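# Swap pink and yellow flowers between drying-rack pegs

## Task

Exchange the pink flower and the yellow flower so each ends up hanging on the peg the other started on, without deforming any stem. At the end the dryer must still hang on its rail, and every flower must hang upside down, held by a clip on its stem.

## Robot and tools

Robot: two arms, left_arm and right_arm, each with a parallel gripper. Bases in the scene frame: left_arm at (+0.010, +0.307, +0.041) m, quat_wxyz (+1.000, 0, 0, -0.011). right_arm at (+0.045, -0.312, +0.038) m, quat_wxyz (+1.000, 0, 0, +0.015). A camera stand sits on the floor behind the arms.

Frames: the scene frame has its origin at table-top height, midway between the nominal bases. +z is up, +x points out over the table, and left_arm is on the +y side. Arm names do not match image sides. Each arm's hand poses, targets, velocities and wrist-camera poses are in that arm's own base frame. Fixed cameras and the table use the scene frame. On the gripper, the fingers point along +z and open and close along y. end_effector_position is the point between the pads, about 1 cm short of the fingertips. Reported positions and orientations can be off by a few cm, more at long reach.

Row format, used by every moving call: 16 plain numbers in one list covering both arms. The order is x, y, z, qw, qx, qy, qz, opening for left_arm, then the same eight for right_arm. x, y, z is an absolute gripper position in metres, in that arm's base frame. The quaternion is an absolute orientation, w first. Opening runs from -1 (closed) to +1 (fully open, 0.094 m) and is an absolute command. To hold an arm still, resend its last reported pose and the opening you want, unchanged, in every row. To keep an orientation fixed, repeat the same target quaternion; do not copy a drifted reading. Each control step clips orientation to within 40 degrees of the measured one, so a large turn can take several commands.

execute_actions(actions, cameras): actions is a list of actions. Each action is a table of up to 15 rows, one per 1/30 s step; a short table repeats its last row. An action is rejected for both arms if any target lies more than 0.6 m from that gripper's position along any of the gripper's own axes. An empty actions list returns the state and all images. cameras picks images by name, or ["all"].

move(target, speed, blend, opening_speed, grip_force, blocking, cameras): drives each gripper in a straight line to an absolute pose. target is one 16-number row, or a list of up to 15 rows visited in order; the whole run is capped at 10 s. Settings:
- speed: m/s, from 0.002 to 4.3, default 0.25. Turning is capped at twice that in rad/s. Give one value, or one per target.
- blend: metres of corner rounding for lists; 0 means a full stop at each waypoint.
- opening_speed: how fast the commanded opening changes, per second on the -1..1 scale, at least 0.2. Use it to close gently on fragile stems.
- grip_force: newtons per finger pad, 10 to 50. Give one number, or one per arm. It persists until changed; lower values close slowly.
- blocking=false: returns after about 0.5 s while the motion continues; a new move replaces it.
Paths do not avoid obstacles or the other arm. The gripper lags the path and overshoots more at high speed. Keep paths away from an arm's own base, which can flip its shoulder. The result adds a "move:" line: done, off_target, moving, held or fault, plus limits (paced = pose clipped, held = steps withheld). Neither done nor off_target tells you whether anything was touched.

wait(seconds 0 to 10, cameras): lets the scene run while holding the last commands. stop(cameras): brakes a running move. zoom_image(camera, region [x0,y0,x1,y1] pixels, at most 504x504): gives a closer look at the latest image. read_manual(section): returns the URDF licence texts only. finished_scene(scene): ends the current scene for good; pass this scene's number.

Cameras: cam_head_left, cam_head_right, cam_high, cam_low, cam_left_wrist, cam_right_wrist, all 672x504. The two head cameras share one rigid bar. Wrist camera images can lag slightly while the arm moves.

Result lines:
- Hand target: where each arm is now being sent, which may be short of your command.
- Tool commands: the present gripper commands.
- grip_measured: the actual opening on the -1..1 scale. Empty, it reads up to about 2.5 mm wide; on a firm grasp it reads a bit narrower than the part.
- grip_effort_nm: gripper motor effort, negative when closing. It is not a pad force.
- Joint torques: include the arm's own weight. Entries 3 and 4 wrap at ±28 N m.
- Joint velocities: may read "within noise".
- MOTOR HOT: appears from 85 °C. At 100 °C an OVER-TEMPERATURE FAULT makes that arm go limp for 30 to 60 s or more.

Friction and load can leave a gripper a few cm from its commanded pose without any contact. To release, command an opening well above grip_measured. Grip force jumps to the set limit once the squeeze passes about 20 N, so close slowly with low grip_force on stems so they are not bent. Objects may occasionally get nudged by outside pushes.

Avoid:
- dropping flowers or letting go of moving parts
- knocking the dryer off its rail or anything off the table
- fast impacts and hard presses against fixed objects
- any contact between the two arms or their grippers; the clearance check does not guard gripper-to-gripper contact
- long stretched-out holds that heat motors
- fault stops
Prefer smooth, moderate-speed motions.

Each tool is called after "Emit:" as name(argument=value, ...) on one line, values as JSON.

## Session

Emit:
execute_actions(actions=[])

Scene clock: 0.00 s.
left_arm: end_effector_position=(+0.3950, +0.1380, +0.1075) grip_measured=+1.000 grip_effort_nm=n/a end_effector_quat_wxyz=(+0.420, -0.340, +0.717, +0.439) | right_arm: end_effector_position=(+0.1969, +0.0519, +0.2336) grip_measured=+1.000 grip_effort_nm=n/a end_effector_quat_wxyz=(-0.091, +0.758, -0.645, -0.006)
Joint positions: left_arm=[-0.061 1.502 0.571 0.122 -1.203 -0.41 0.094] | right_arm=[0.15 0.749 0.853 -1.546 -0.129 -1.573 0.094]
Joint velocities: within noise
Joint torques (N m): no reading
Heat: left arm: hottest elbow 32 °C; right arm: hottest waist 31 °C.
Hand target: left_arm +0.4033, +0.1375, +0.1146; +0.429, -0.345, +0.713, +0.435 | right_arm +0.2014, +0.0526, +0.2424; -0.099, +0.758, -0.644, +0.001
Tool commands: left_gripper/opening=+1.0 right_gripper/opening=+1.0

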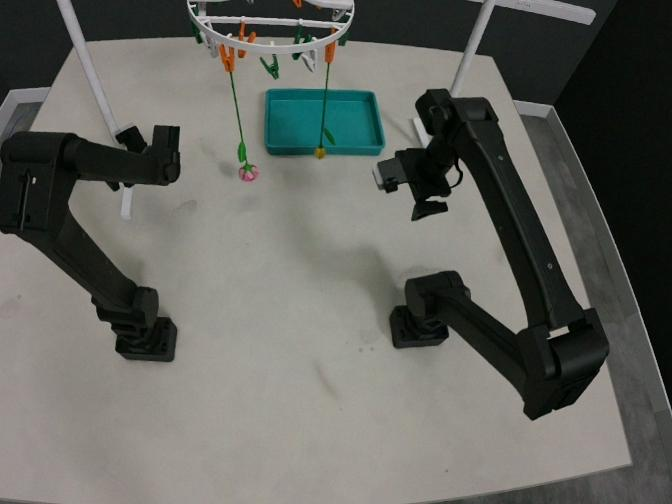

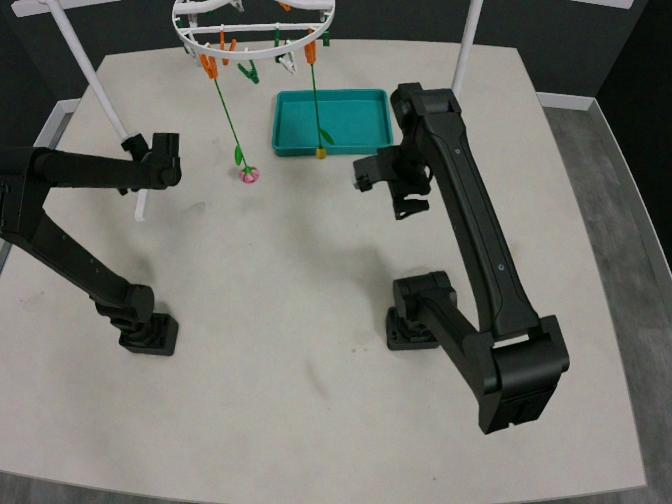

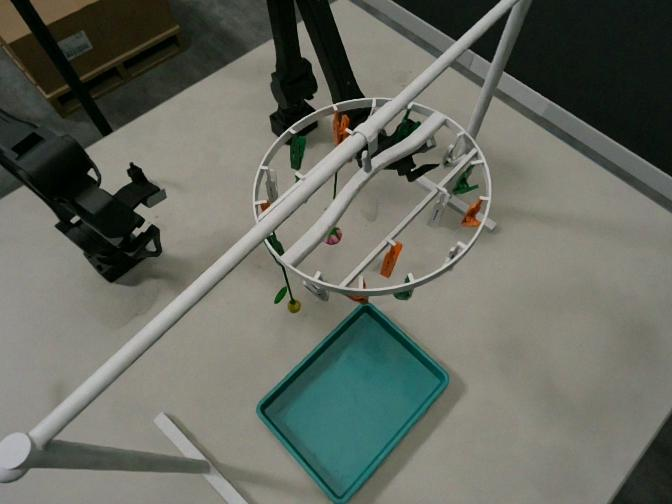

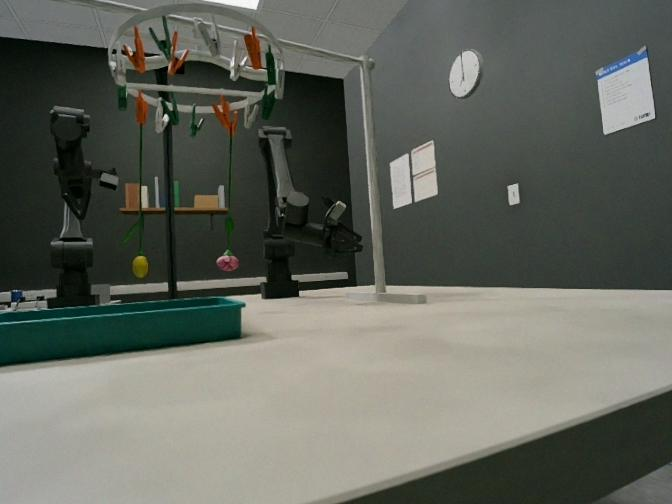

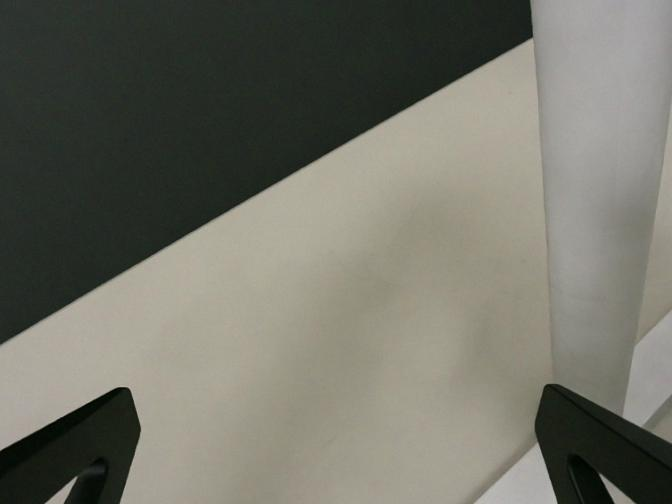

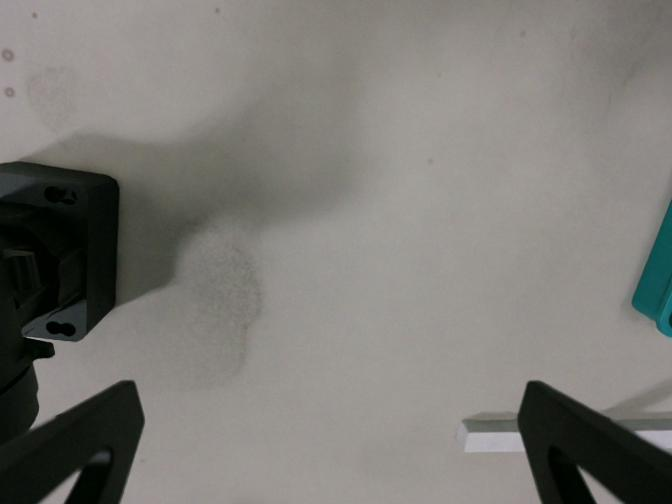

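Emit:
zoom_image(camera="cam_high", region=[230, 80, 510, 320])

Emit:
zoom_image(camera="cam_low", region=[80, 0, 400, 290])

Emit:
zoom_image(camera="cam_head_left", region=[170, 0, 400, 200])

Emit:
zoom_image(camera="cam_head_right", region=[160, 0, 390, 200])

Scaled by 1.800 from the camera's 672x504 image, which has a finer 960x720 frame.

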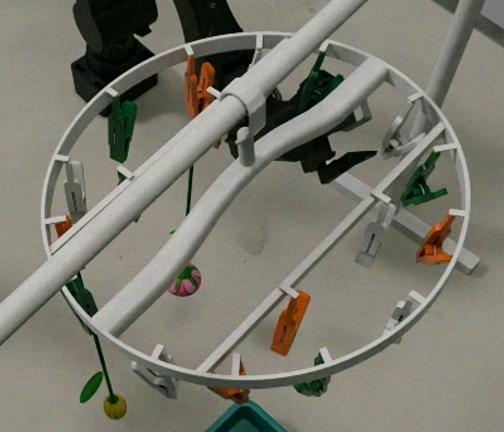

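Scaled by 1.575 from the camera's 672x504 image, which has a finer 960x720 frame.

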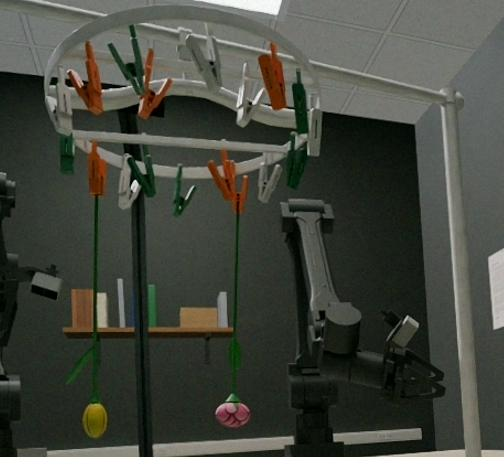

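Scaled by 2.191 from the camera's 672x504 image, which has a finer 960x720 frame.

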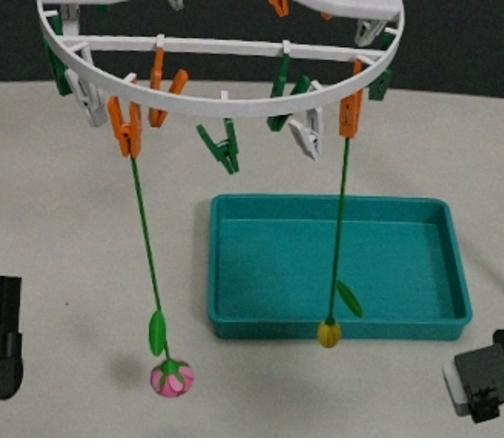

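Scaled by 2.191 from the camera's 672x504 image, which has a finer 960x720 frame.

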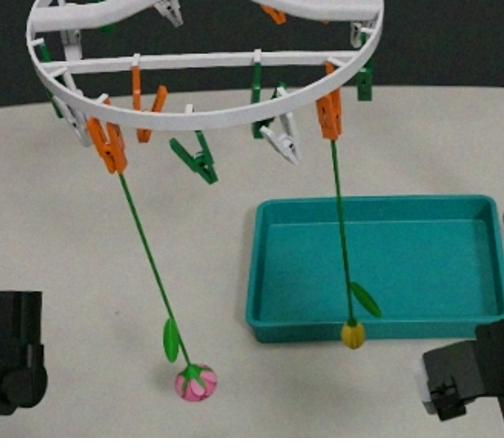

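Emit:
move(target=[0.295, -0.137, 0.419, 0.686, 0.1717, 0.686, -0.1717, 1.0, 0.345, 0.091, 0.422, 0.6328, -0.3155, 0.6328, 0.3155, 1.0], speed=0.4, cameras=["cam_left_wrist", "cam_right_wrist", "cam_head_left", "cam_high"])

Scene clock: 133.97 s.
left_arm: end_effector_position=(+0.2957, -0.1328, +0.3828) grip_measured=+1.000 grip_effort_nm=-0.03 end_effector_quat_wxyz=(+0.668, +0.169, +0.706, -0.165) | right_arm: end_effector_position=(+0.3478, +0.0872, +0.4254) grip_measured=+1.000 grip_effort_nm=0.00 end_effector_quat_wxyz=(+0.635, -0.317, +0.633, +0.309)
Joint positions: left_arm=[-0.355 0.399 0.546 -0.202 0.123 -0.002 0.094] | right_arm=[-0.206 0.751 0.72 0.022 -1.123 -0.02 0.094]
Joint torques (N m): left_arm=[1.79 1.73 13.24 2.33 0.13 0.07] | right_arm=[1.55 -1.96 8.32 2.24 0.06 0.19]
Heat: left arm: hottest elbow 40 °C; right arm: hottest elbow 39 °C.
Hand target: left_arm +0.2932, -0.1359, +0.4179; +0.686, +0.172, +0.686, -0.172 | right_arm +0.3449, +0.0910, +0.4220; +0.633, -0.316, +0.633, +0.315
Off the commanded pose: left_arm 0.036 m, 3 deg | right_arm 0.006 m, 1 deg.
move: off_target (left_arm)
camera_calibration:
cam_left_wrist: T_world_to_cam=[[-0.455199, -0.890371, -0.00573013, 0.018535], [-0.415558, 0.218135, -0.883022, 0.527645], [0.787468, -0.39957, -0.469296, -0.0139081], [0, 0, 0, 1]] pos_world=[0.238656, -0.104152, 0.459502]
cam_right_wrist: T_world_to_cam=[[0.79717, -0.603412, 0.0203288, -0.234331], [-0.238233, -0.345313, -0.907747, 0.53946], [0.554765, 0.718786, -0.419026, 0.0114549], [0, 0, 0, 1]] pos_world=[0.308965, 0.0366503, 0.499256]
Images, in order (width x height): cam_head_left 672x504, cam_high 672x504, cam_left_wrist 672x504, cam_right_wrist 672x504.

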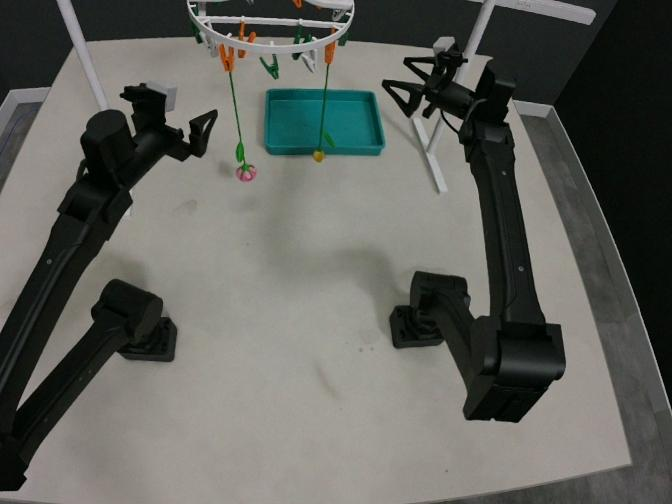

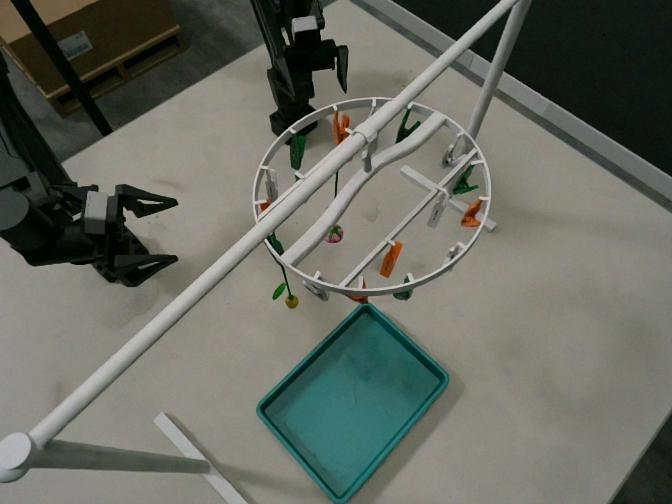

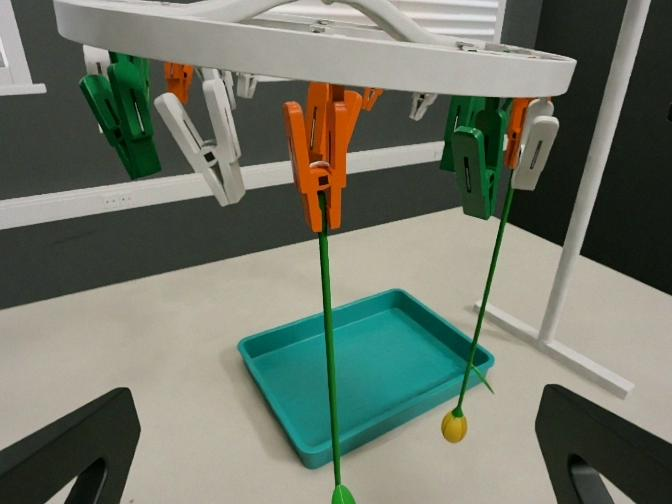

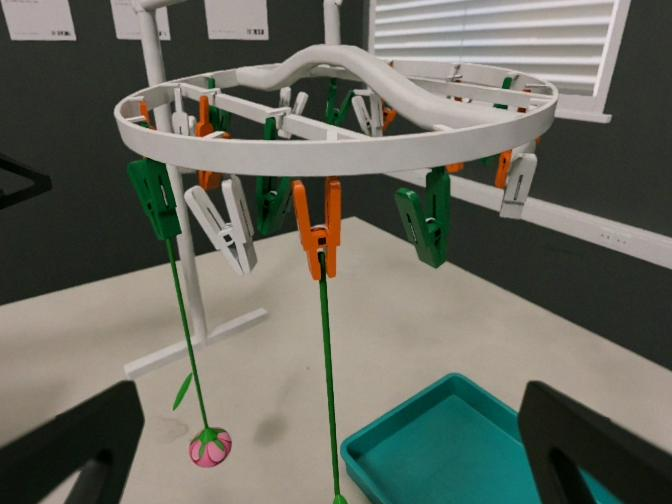

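Emit:
zoom_image(camera="cam_right_wrist", region=[220, 120, 480, 315])

Emit:
zoom_image(camera="cam_left_wrist", region=[200, 50, 460, 245])

Scaled by 1.938 from the camera's 672x504 image, which has a finer 960x720 frame.

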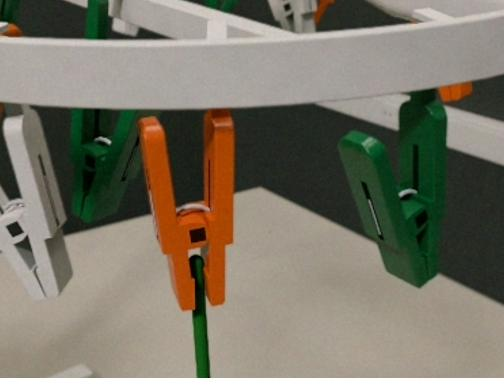

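Scaled by 1.938 from the camera's 672x504 image, which has a finer 960x720 frame.

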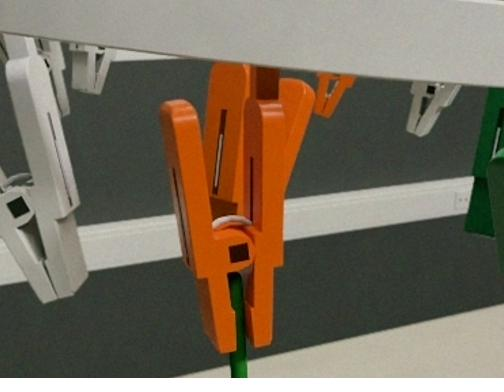

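Emit:
move(target=[[0.28, -0.2, 0.31, 0.79, 0.15, 0.56, -0.22, 0.0, 0.370, 0.130, 0.41, 0.7424, -0.2424, 0.5199, 0.3462, 0.0], [0.3825, -0.331, 0.249, 0.829, 0.145, 0.4785, -0.251, 0.0, 0.386, 0.159, 0.410, 0.7424, -0.2424, 0.5199, 0.3462, 0.0]], blend=[0.04, 0], speed=0.3, cameras=["cam_left_wrist", "cam_right_wrist", "cam_head_left"])

Scene clock: 272.37 s.
left_arm: end_effector_position=(+0.3792, -0.3225, +0.2383) grip_measured=+0.002 grip_effort_nm=-0.12 end_effector_quat_wxyz=(+0.788, +0.164, +0.543, -0.240) | right_arm: end_effector_position=(+0.3848, +0.1552, +0.4043) grip_measured=+0.001 grip_effort_nm=-0.08 end_effector_quat_wxyz=(+0.739, -0.239, +0.527, +0.344)
Joint positions: left_arm=[-0.759 1.654 0.477 1.547 -0.159 0.059 0.047] | right_arm=[0.111 0.987 0.529 0.903 -0.699 0.308 0.047]
Joint torques (N m): left_arm=[2.02 -7.77 6.34 2.65 0.07 0.16] | right_arm=[1.2 -2.9 9.26 2.17 0.25 0.05]
Heat: left arm: hottest elbow 60 °C; right arm: hottest elbow 34 °C.
Hand target: left_arm +0.3822, -0.3308, +0.2497; +0.799, +0.161, +0.526, -0.244 | right_arm +0.3859, +0.1590, +0.4100; +0.742, -0.242, +0.520, +0.346
Off the commanded pose: left_arm 0.014 m, 9 deg | right_arm 0.007 m, 1 deg.
joint sent to its limit (left arm) — joint 4 (wrist pitch), upper limit. The joint targets are off in orientation, not in position.
move: off_target (left_arm)
camera_calibration:
cam_left_wrist: T_world_to_cam=[[-0.547789, -0.836567, -0.00911413, -0.060032], [-0.0528794, 0.0454939, -0.997564, 0.31025], [0.834944, -0.545973, -0.0691581, -0.38381], [0, 0, 0, 1]] pos_world=[0.303981, -0.273885, 0.282403]
cam_right_wrist: T_world_to_cam=[[0.762085, -0.647476, 0.000905637, -0.194217], [-0.0590257, -0.0708665, -0.995738, 0.476631], [0.644781, 0.758783, -0.0922241, -0.239737], [0, 0, 0, 1]] pos_world=[0.330721, 0.0899344, 0.452666]
Images, in order (width x height): cam_head_left 672x504, cam_left_wrist 672x504, cam_right_wrist 672x504.

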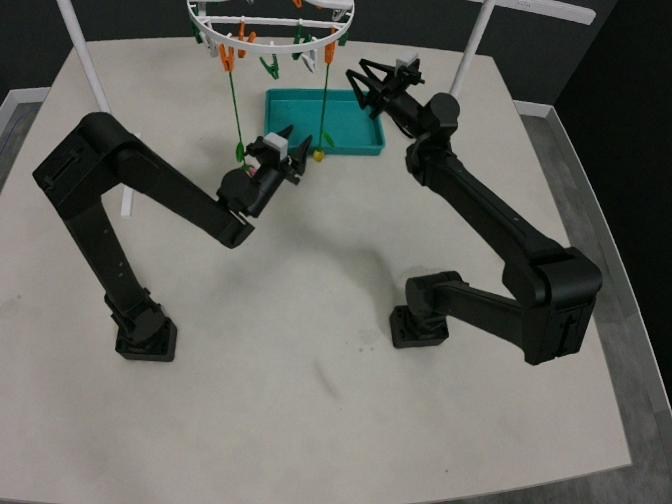

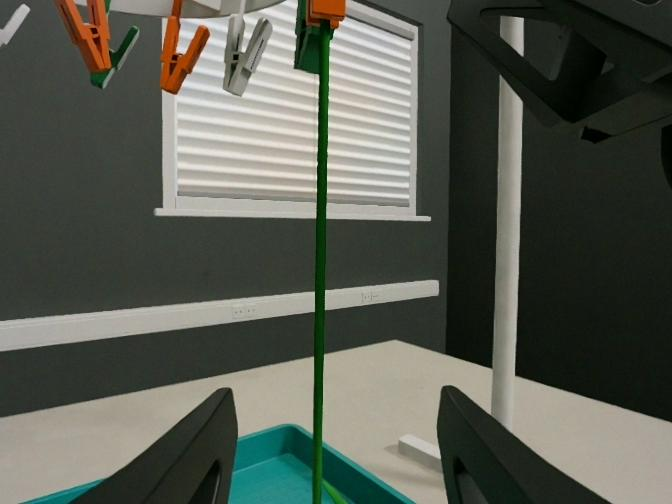

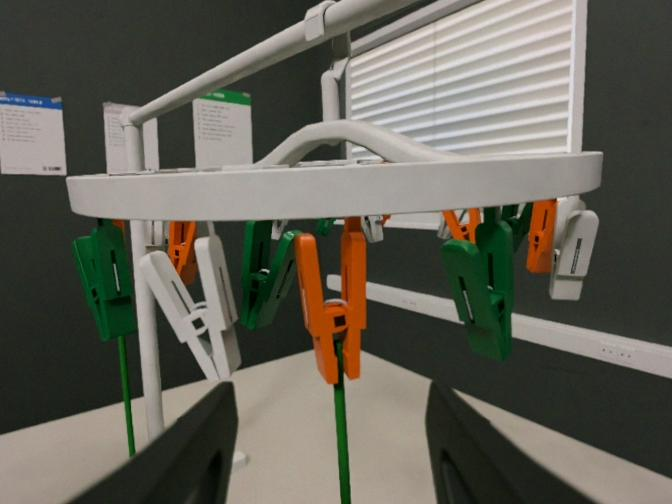

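Emit:
move(target=[0.422, -0.344, 0.292, 0.7934, 0.162, 0.535, -0.2404, 0.0, 0.4314, 0.2109, 0.437, 0.7424, -0.2424, 0.5199, 0.3462, 0.0], speed=0.1, cameras=["cam_left_wrist", "cam_right_wrist", "cam_head_left", "cam_low"])

Scene clock: 305.87 s.
left_arm: end_effector_position=(+0.4125, -0.3419, +0.2694) grip_measured=+0.002 grip_effort_nm=-0.12 end_effector_quat_wxyz=(+0.782, +0.174, +0.550, -0.235) | right_arm: end_effector_position=(+0.4231, +0.2040, +0.4117) grip_measured=+0.001 grip_effort_nm=-0.08 end_effector_quat_wxyz=(+0.730, -0.233, +0.538, +0.351)
Joint positions: left_arm=[-0.733 1.589 0.589 1.344 -0.127 0.059 0.047] | right_arm=[0.247 1.109 0.647 0.844 -0.575 0.255 0.047]
Joint torques (N m): left_arm=[3.25 -10.17 8.08 1.43 0.17 -0.05] | right_arm=[1.26 -5.3 12.68 1.4 0.21 -0.14]
Heat: left arm: hottest elbow 53 °C; right arm: hottest elbow 36 °C.
Hand target: left_arm +0.4212, -0.3432, +0.2920; +0.794, +0.162, +0.535, -0.240 | right_arm +0.4298, +0.2101, +0.4365; +0.743, -0.242, +0.520, +0.346
Off the commanded pose: left_arm 0.025 m, 3 deg | right_arm 0.027 m, 3 deg.
move: off_target (left_arm, right_arm)
camera_calibration:
cam_left_wrist: T_world_to_cam=[[-0.550467, -0.834502, -0.0243254, -0.0518407], [-0.0644443, 0.071524, -0.995355, 0.356994], [0.832366, -0.546342, -0.0931505, -0.412684], [0, 0, 0, 1]] pos_world=[0.337974, -0.294262, 0.315633]
cam_right_wrist: T_world_to_cam=[[0.765491, -0.642856, -0.0275843, -0.182421], [-0.0914132, -0.066217, -0.993609, 0.501643], [0.636921, 0.76312, -0.109454, -0.291296], [0, 0, 0, 1]] pos_world=[0.371031, 0.138241, 0.461521]
Images, in order (width x height): cam_head_left 672x504, cam_low 672x504, cam_left_wrist 672x504, cam_right_wrist 672x504.

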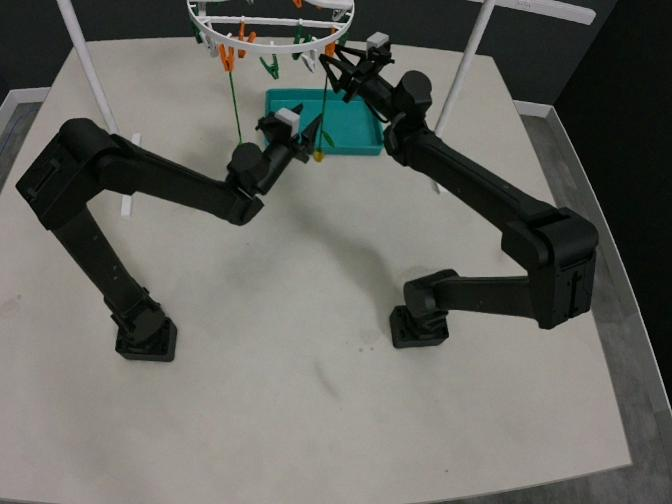

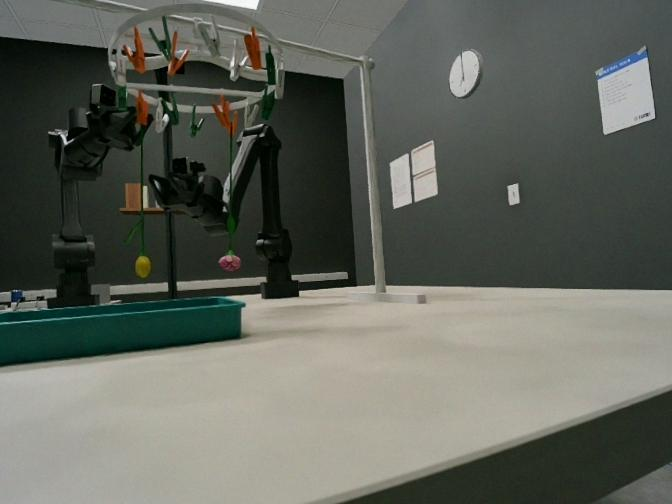

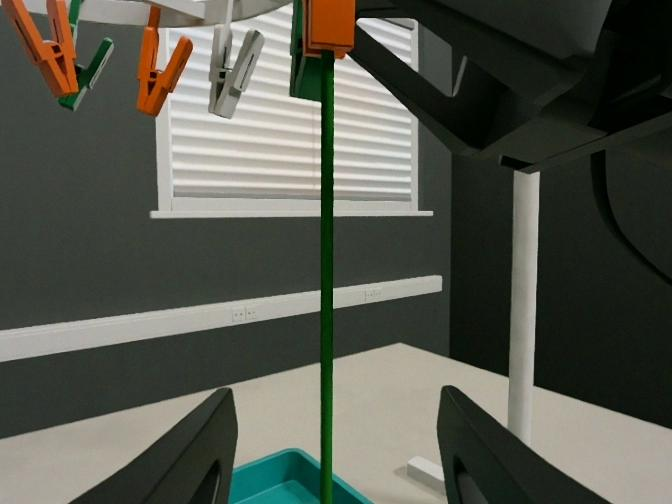

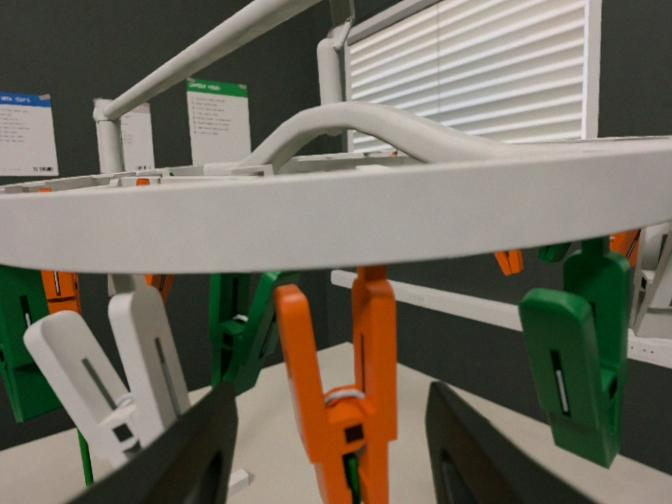

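Emit:
zoom_image(camera="cam_left_wrist", region=[250, 0, 420, 170])

Emit:
zoom_image(camera="cam_right_wrist", region=[250, 250, 450, 504])

Emit:
zoom_image(camera="cam_left_wrist", region=[190, 334, 490, 504])

Scaled by 2.965 from the camera's 672x504 image, which has a finer 960x720 frame.

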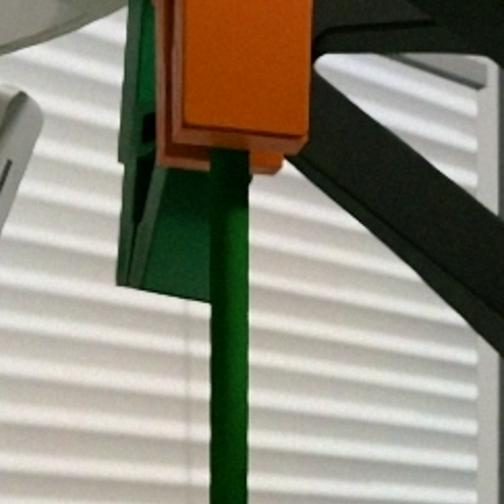

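Scaled by 1.984 from the camera's 672x504 image, which has a finer 960x720 frame.

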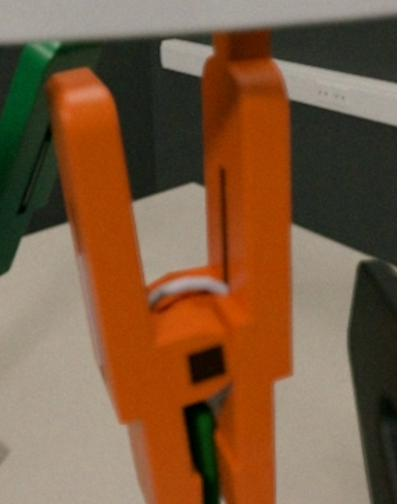

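Scaled by 1.680 from the camera's 672x504 image, which has a finer 960x720 frame.

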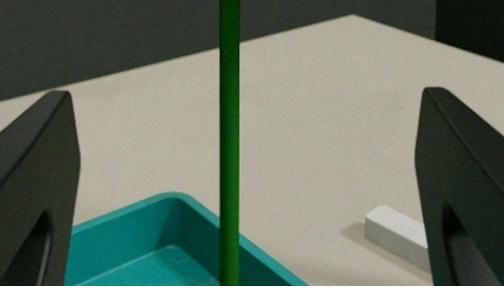

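Emit:
move(target=[0.4624, -0.3665, 0.293, 0.7934, 0.162, 0.535, -0.2404, 0.0, 0.4330, 0.2120, 0.454, 0.7424, -0.2424, 0.5199, 0.3462, 0.0], speed=0.06, cameras=["cam_left_wrist", "cam_right_wrist"])

Scene clock: 326.63 s.
left_arm: end_effector_position=(+0.4488, -0.3619, +0.2852) grip_measured=+0.002 grip_effort_nm=-0.12 end_effector_quat_wxyz=(+0.790, +0.169, +0.540, -0.238) | right_arm: end_effector_position=(+0.4301, +0.2063, +0.4211) grip_measured=+0.001 grip_effort_nm=-0.08 end_effector_quat_wxyz=(+0.726, -0.232, +0.544, +0.352)
Joint positions: left_arm=[-0.71 1.647 0.714 1.305 -0.106 0.053 0.047] | right_arm=[0.249 1.109 0.684 0.791 -0.573 0.254 0.047]
Joint torques (N m): left_arm=[3.31 -9.17 8.72 1.51 0.16 -0.04] | right_arm=[1.26 -7.18 12.77 1.32 0.19 -0.14]
Heat: left arm: hottest elbow 52 °C; right arm: hottest elbow 38 °C.
Hand target: left_arm +0.4617, -0.3660, +0.2930; +0.794, +0.162, +0.535, -0.240 | right_arm +0.4310, +0.2110, +0.4535; +0.743, -0.242, +0.520, +0.346
Off the commanded pose: left_arm 0.016 m, 1 deg | right_arm 0.034 m, 4 deg.
move: off_target (left_arm, right_arm)
camera_calibration:
cam_left_wrist: T_world_to_cam=[[-0.549608, -0.835145, -0.0215361, -0.0494659], [-0.0428998, 0.0539582, -0.997621, 0.361126], [0.834321, -0.547377, -0.0654834, -0.461433], [0, 0, 0, 1]] pos_world=[0.373289, -0.313375, 0.328985]
cam_right_wrist: T_world_to_cam=[[0.764624, -0.643435, -0.0366382, -0.181882], [-0.106586, -0.0701846, -0.991823, 0.518293], [0.635602, 0.762277, -0.122246, -0.290307], [0, 0, 0, 1]] pos_world=[0.378834, 0.140641, 0.471902]
Images, in order (width x height): cam_left_wrist 672x504, cam_right_wrist 672x504.

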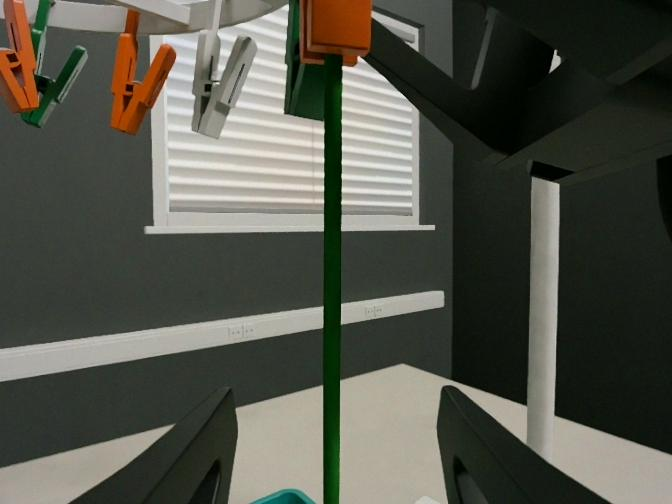

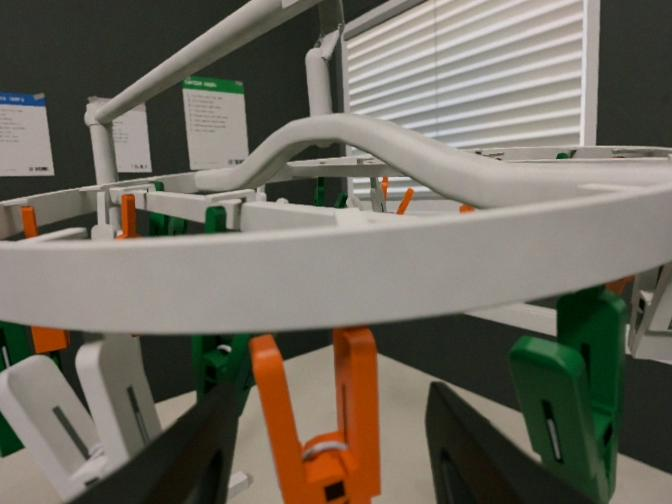

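Emit:
move(target=[0.4672, -0.3683, 0.290, 0.7934, 0.162, 0.535, -0.2404, 0.0, 0.4305, 0.2090, 0.466, 0.7424, -0.2424, 0.5199, 0.3462, 0.0], speed=0.06, cameras=["cam_left_wrist", "cam_right_wrist"])

Scene clock: 334.77 s.
left_arm: end_effector_position=(+0.4540, -0.3641, +0.2811) grip_measured=+0.002 grip_effort_nm=-0.12 end_effector_quat_wxyz=(+0.788, +0.170, +0.542, -0.237) | right_arm: end_effector_position=(+0.4274, +0.2061, +0.4332) grip_measured=+0.001 grip_effort_nm=-0.08 end_effector_quat_wxyz=(+0.726, -0.233, +0.543, +0.352)
Joint positions: left_arm=[-0.706 1.665 0.726 1.305 -0.103 0.051 0.047] | right_arm=[0.249 1.086 0.702 0.752 -0.575 0.254 0.047]
Joint torques (N m): left_arm=[3.31 -9.41 8.75 1.66 0.16 -0.07] | right_arm=[0.91 -6.95 12.9 1.4 0.05 -0.1]
Heat: left arm: hottest elbow 52 °C; right arm: hottest elbow 41 °C.
Hand target: left_arm +0.4666, -0.3676, +0.2899; +0.794, +0.162, +0.535, -0.240 | right_arm +0.4286, +0.2083, +0.4654; +0.742, -0.242, +0.520, +0.346
Off the commanded pose: left_arm 0.017 m, 1 deg | right_arm 0.033 m, 4 deg.
move: off_target (left_arm, right_arm)
camera_calibration:
cam_left_wrist: T_world_to_cam=[[-0.549603, -0.835136, -0.0220198, -0.0484782], [-0.0469802, 0.0572121, -0.997256, 0.360254], [0.834104, -0.54706, -0.0706788, -0.465535], [0, 0, 0, 1]] pos_world=[0.378586, -0.315772, 0.325294]
cam_right_wrist: T_world_to_cam=[[0.766332, -0.64151, -0.0346245, -0.181316], [-0.103988, -0.0706768, -0.992064, 0.529094], [0.633972, 0.763851, -0.120872, -0.287184], [0, 0, 0, 1]] pos_world=[0.376034, 0.140445, 0.483905]
Images, in order (width x height): cam_left_wrist 672x504, cam_right_wrist 672x504.

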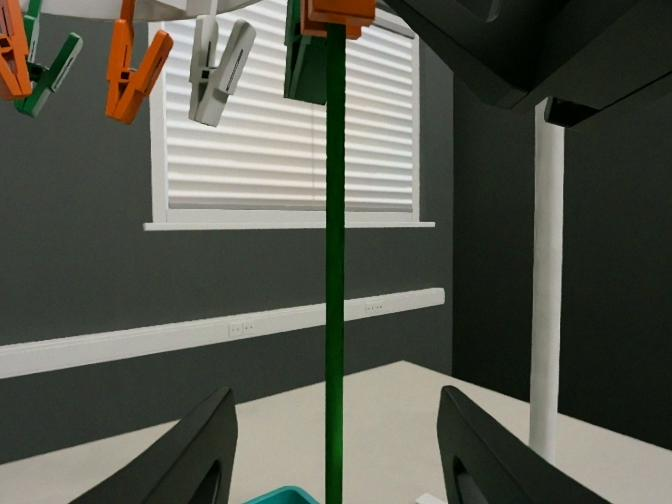

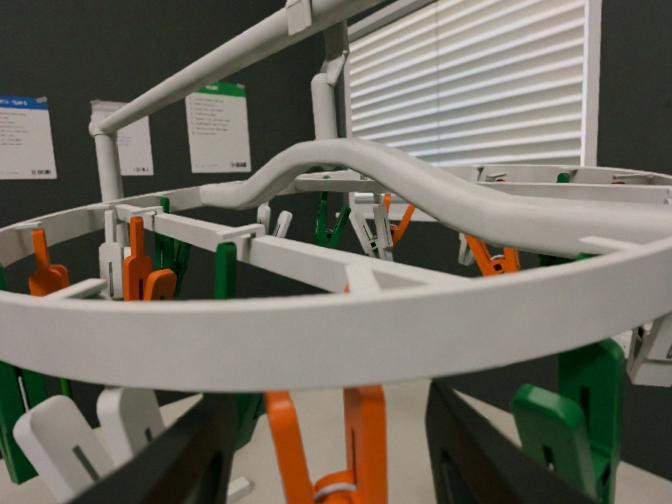

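Emit:
move(target=[0.4672, -0.3683, 0.290, 0.7934, 0.162, 0.535, -0.2404, -1.0, 0.4305, 0.2090, 0.4605, 0.7424, -0.2424, 0.5199, 0.3462, 0.0], speed=0.05, grip_force=[15, 50], cameras=["cam_left_wrist", "cam_right_wrist"])

Scene clock: 344.90 s.
left_arm: end_effector_position=(+0.4539, -0.3642, +0.2811) grip_measured=-0.997 grip_effort_nm=-0.17 end_effector_quat_wxyz=(+0.788, +0.170, +0.542, -0.237) | right_arm: end_effector_position=(+0.4274, +0.2061, +0.4332) grip_measured=+0.001 grip_effort_nm=-0.08 end_effector_quat_wxyz=(+0.726, -0.233, +0.543, +0.352)
Joint positions: left_arm=[-0.706 1.665 0.726 1.305 -0.102 0.051 0] | right_arm=[0.249 1.086 0.702 0.752 -0.575 0.254 0.047]
Joint torques (N m): left_arm=[3.25 -9.35 8.69 1.66 0.16 -0.07] | right_arm=[0.91 -6.07 12.18 2.07 0.07 -0.1]
Heat: left arm: hottest elbow 50 °C; right arm: hottest elbow 44 °C.
Hand target: left_arm +0.4666, -0.3677, +0.2899; +0.794, +0.162, +0.535, -0.240 | right_arm +0.4291, +0.2085, +0.4600; +0.742, -0.242, +0.520, +0.346
Off the commanded pose: left_arm 0.017 m, 1 deg | right_arm 0.028 m, 4 deg.
grip_force (N): 15, 50
move: off_target (left_arm, right_arm)
camera_calibration:
cam_left_wrist: T_world_to_cam=[[-0.550014, -0.83487, -0.0218491, -0.0482933], [-0.047048, 0.0570943, -0.99726, 0.360243], [0.833829, -0.547479, -0.0706816, -0.465562], [0, 0, 0, 1]] pos_world=[0.378586, -0.315772, 0.325294]
cam_right_wrist: T_world_to_cam=[[0.766309, -0.64153, -0.0347879, -0.181301], [-0.104303, -0.0707959, -0.992023, 0.529219], [0.63395, 0.763824, -0.121165, -0.287093], [0, 0, 0, 1]] pos_world=[0.376134, 0.140445, 0.483905]
Images, in order (width x height): cam_left_wrist 672x504, cam_right_wrist 672x504.

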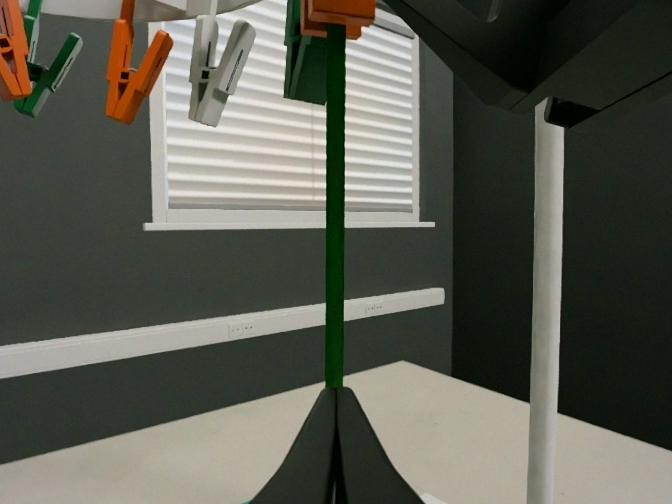

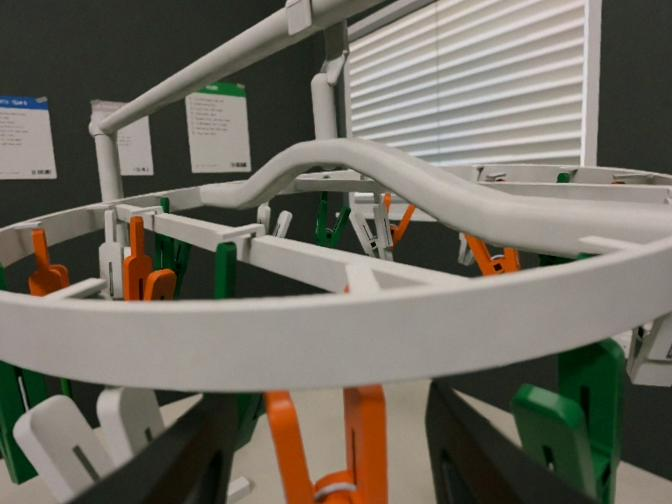

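Emit:
move(target=[[0.4672, -0.3683, 0.290, 0.7934, 0.162, 0.535, -0.2404, -0.2, 0.4305, 0.2090, 0.452, 0.7424, -0.2424, 0.5199, 0.3462, 0.0], [0.4818, -0.3780, 0.291, 0.7934, 0.162, 0.535, -0.2404, -0.2, 0.4305, 0.2090, 0.452, 0.7424, -0.2424, 0.5199, 0.3462, 0.0]], speed=0.05, cameras=["cam_left_wrist", "cam_right_wrist"])

Scene clock: 350.33 s.
left_arm: end_effector_position=(+0.4679, -0.3737, +0.2830) grip_measured=-0.202 grip_effort_nm=0.05 end_effector_quat_wxyz=(+0.790, +0.169, +0.540, -0.238) | right_arm: end_effector_position=(+0.4264, +0.2058, +0.4364) grip_measured=+0.001 grip_effort_nm=-0.07 end_effector_quat_wxyz=(+0.731, -0.234, +0.536, +0.352)
Joint positions: left_arm=[-0.702 1.696 0.776 1.29 -0.098 0.05 0.038] | right_arm=[0.249 1.088 0.702 0.772 -0.575 0.254 0.047]
Joint torques (N m): left_arm=[3.31 -9.88 8.9 1.44 0.16 -0.07] | right_arm=[0.97 -5.13 11.07 2.26 0.07 -0.11]
Heat: left arm: hottest elbow 50 °C; right arm: hottest elbow 44 °C.
Hand target: left_arm +0.4812, -0.3774, +0.2909; +0.794, +0.162, +0.535, -0.240 | right_arm +0.4299, +0.2088, +0.4517; +0.742, -0.242, +0.520, +0.346
Off the commanded pose: left_arm 0.017 m, 1 deg | right_arm 0.016 m, 3 deg.
grip_force (N): 15, 50
move: off_target (left_arm, right_arm)
camera_calibration:
cam_left_wrist: T_world_to_cam=[[-0.549785, -0.835028, -0.0215586, -0.0487813], [-0.0435476, 0.0544269, -0.997568, 0.360887], [0.83417, -0.547509, -0.0662865, -0.483824], [0, 0, 0, 1]] pos_world=[0.392488, -0.325274, 0.326887]
cam_right_wrist: T_world_to_cam=[[0.76685, -0.641373, -0.0241081, -0.185508], [-0.0867377, -0.0663435, -0.99402, 0.524766], [0.635938, 0.764355, -0.106507, -0.293199], [0, 0, 0, 1]] pos_world=[0.37423, 0.139944, 0.485927]
Images, in order (width x height): cam_left_wrist 672x504, cam_right_wrist 672x504.

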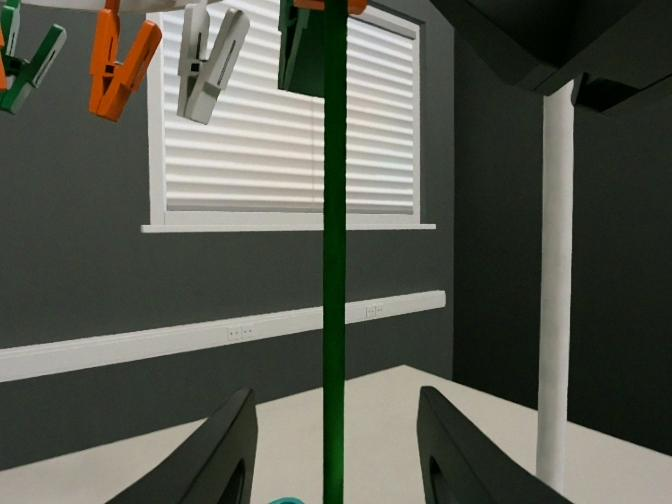

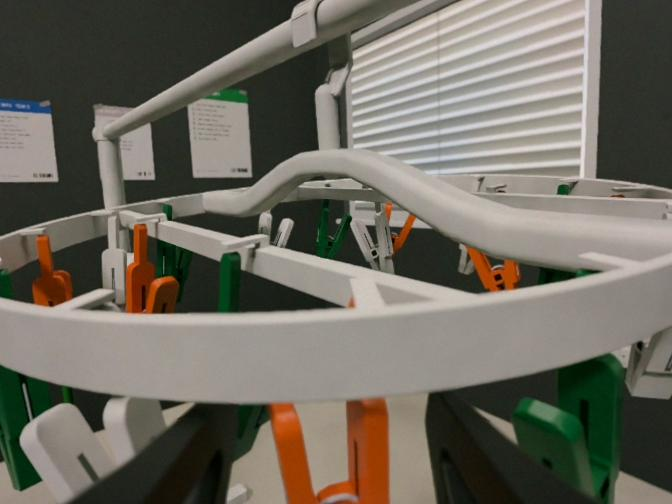

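Emit:
move(target=[0.4818, -0.3780, 0.291, 0.7934, 0.162, 0.535, -0.2404, -1.0, 0.4305, 0.2095, 0.440, 0.7424, -0.2424, 0.5199, 0.3462, 0.0], speed=0.05, cameras=["cam_left_wrist", "cam_right_wrist"])

Scene clock: 359.17 s.
left_arm: end_effector_position=(+0.4680, -0.3737, +0.2832) grip_measured=-0.917 grip_effort_nm=-0.40 end_effector_quat_wxyz=(+0.790, +0.169, +0.540, -0.238) | right_arm: end_effector_position=(+0.4283, +0.2063, +0.4366) grip_measured=+0.001 grip_effort_nm=-0.08 end_effector_quat_wxyz=(+0.737, -0.236, +0.527, +0.350)
Joint positions: left_arm=[-0.702 1.696 0.776 1.29 -0.098 0.049 0.004] | right_arm=[0.249 1.105 0.702 0.81 -0.575 0.254 0.047]
Joint torques (N m): left_arm=[3.25 -9.82 8.87 1.46 0.15 -0.07] | right_arm=[0.91 -5.6 9.43 2.28 0.14 -0.11]
Heat: left arm: hottest elbow 50 °C; right arm: hottest elbow 45 °C.
Hand target: left_arm +0.4812, -0.3773, +0.2910; +0.794, +0.162, +0.535, -0.240 | right_arm +0.4304, +0.2096, +0.4399; +0.742, -0.242, +0.520, +0.346
Off the commanded pose: left_arm 0.016 m, 1 deg | right_arm 0.005 m, 1 deg.
grip_force (N): 15, 50
move: off_target (left_arm)
camera_calibration:
cam_left_wrist: T_world_to_cam=[[-0.549883, -0.834973, -0.0211896, -0.0488437], [-0.0434969, 0.053962, -0.997595, 0.360825], [0.834108, -0.547639, -0.0659915, -0.483932], [0, 0, 0, 1]] pos_world=[0.392488, -0.325274, 0.326987]
cam_right_wrist: T_world_to_cam=[[0.767182, -0.64132, -0.0118148, -0.192264], [-0.0664738, -0.0611724, -0.995911, 0.516187], [0.637975, 0.764831, -0.0895614, -0.303164], [0, 0, 0, 1]] pos_world=[0.375226, 0.140142, 0.484653]
Images, in order (width x height): cam_left_wrist 672x504, cam_right_wrist 672x504.

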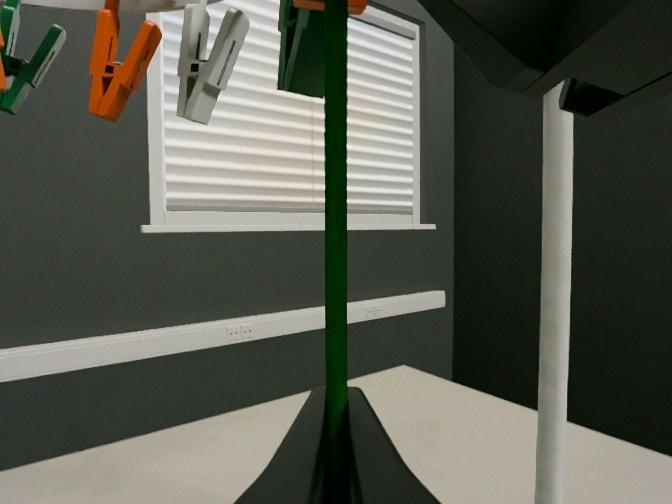

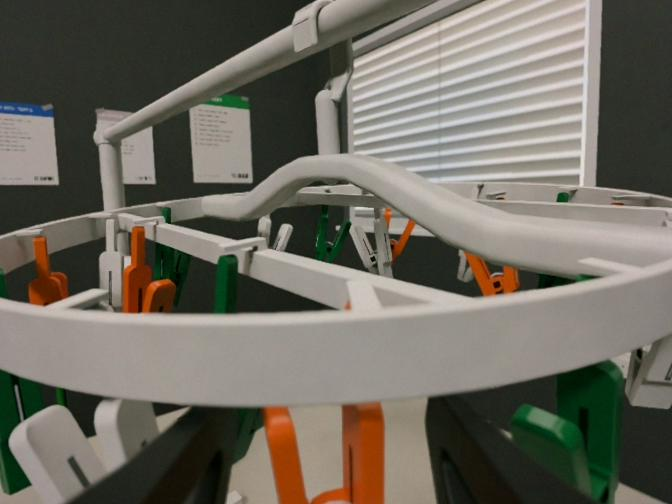

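Emit:
move(target=[0.4818, -0.3780, 0.291, 0.7934, 0.162, 0.535, -0.2404, -1.0, 0.4305, 0.2095, 0.430, 0.7424, -0.2424, 0.5199, 0.3462, 0.0], speed=0.05, cameras=["cam_right_wrist"])

Scene clock: 362.90 s.
left_arm: end_effector_position=(+0.4680, -0.3737, +0.2832) grip_measured=-0.917 grip_effort_nm=-0.42 end_effector_quat_wxyz=(+0.790, +0.169, +0.540, -0.238) | right_arm: end_effector_position=(+0.4294, +0.2066, +0.4373) grip_measured=+0.001 grip_effort_nm=-0.08 end_effector_quat_wxyz=(+0.742, -0.237, +0.520, +0.350)
Joint positions: left_arm=[-0.702 1.696 0.776 1.29 -0.098 0.049 0.004] | right_arm=[0.249 1.118 0.702 0.842 -0.575 0.254 0.047]
Joint torques (N m): left_arm=[3.31 -9.88 8.87 1.46 0.15 -0.07] | right_arm=[1.03 -5.6 7.99 2.18 0.14 -0.11]
Heat: left arm: hottest elbow 49 °C; right arm: hottest elbow 45 °C.
Hand target: left_arm +0.4812, -0.3773, +0.2910; +0.794, +0.162, +0.535, -0.240 | right_arm +0.4303, +0.2095, +0.4301; +0.742, -0.242, +0.520, +0.346
Off the commanded pose: left_arm 0.016 m, 1 deg | right_arm 0.008 m, 1 deg.
grip_force (N): 15, 50
move: off_target (left_arm)
camera_calibration:
cam_right_wrist: T_world_to_cam=[[0.767326, -0.641256, -0.000673063, -0.197814], [-0.0480366, -0.0564338, -0.99725, 0.508693], [0.639455, 0.765249, -0.0741069, -0.311511], [0, 0, 0, 1]] pos_world=[0.375421, 0.140241, 0.484076]
Images, in order (width x height): cam_right_wrist 672x504.

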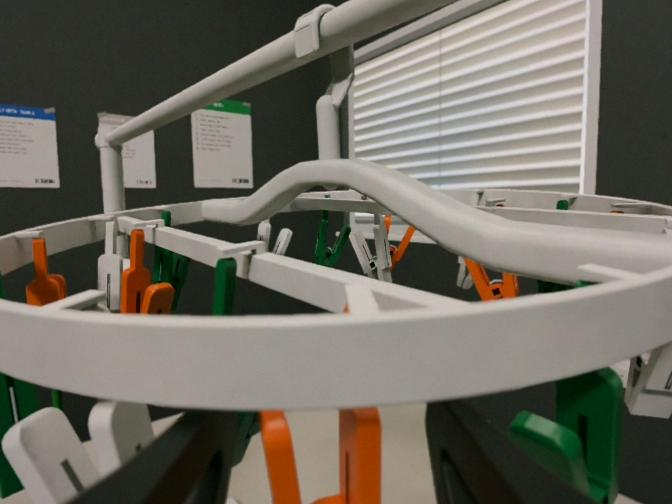

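Emit:
move(target=[0.4818, -0.3780, 0.291, 0.7934, 0.162, 0.535, -0.2404, -1.0, 0.4305, 0.2095, 0.422, 0.7424, -0.2424, 0.5199, 0.3462, 0.0], speed=0.05, cameras=["cam_right_wrist"])

Scene clock: 365.77 s.
left_arm: end_effector_position=(+0.4680, -0.3737, +0.2832) grip_measured=-0.917 grip_effort_nm=-0.42 end_effector_quat_wxyz=(+0.790, +0.169, +0.540, -0.238) | right_arm: end_effector_position=(+0.4302, +0.2068, +0.4317) grip_measured=+0.001 grip_effort_nm=-0.08 end_effector_quat_wxyz=(+0.744, -0.238, +0.518, +0.349)
Joint positions: left_arm=[-0.702 1.696 0.776 1.29 -0.098 0.049 0.004] | right_arm=[0.249 1.13 0.692 0.868 -0.575 0.254 0.047]
Joint torques (N m): left_arm=[3.31 -9.82 8.85 1.46 0.14 -0.07] | right_arm=[0.97 -5.95 7.51 2.28 0.13 -0.11]
Heat: left arm: hottest elbow 49 °C; right arm: hottest elbow 44 °C.
Hand target: left_arm +0.4812, -0.3773, +0.2910; +0.794, +0.162, +0.535, -0.240 | right_arm +0.4304, +0.2096, +0.4220; +0.742, -0.242, +0.520, +0.346
Off the commanded pose: left_arm 0.016 m, 1 deg | right_arm 0.010 m, 1 deg.
grip_force (N): 15, 50
move: off_target (left_arm)
camera_calibration:
cam_right_wrist: T_world_to_cam=[[0.767289, -0.641298, 0.00184218, -0.199396], [-0.0439513, -0.0554514, -0.997494, 0.501292], [0.639793, 0.765285, -0.0707332, -0.314152], [0, 0, 0, 1]] pos_world=[0.376019, 0.140341, 0.478181]
Images, in order (width x height): cam_right_wrist 672x504.

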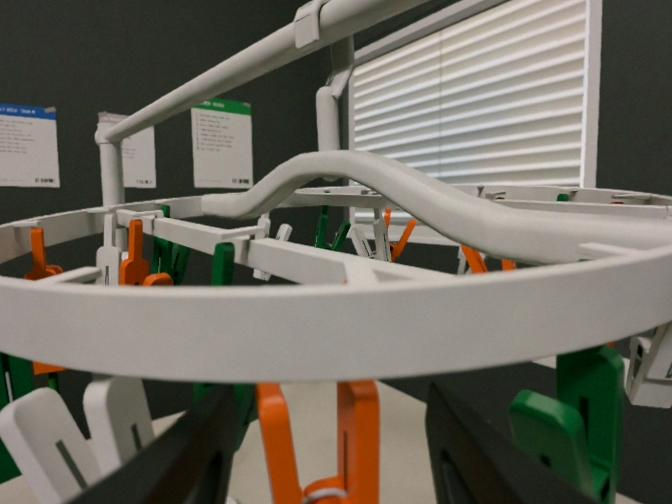

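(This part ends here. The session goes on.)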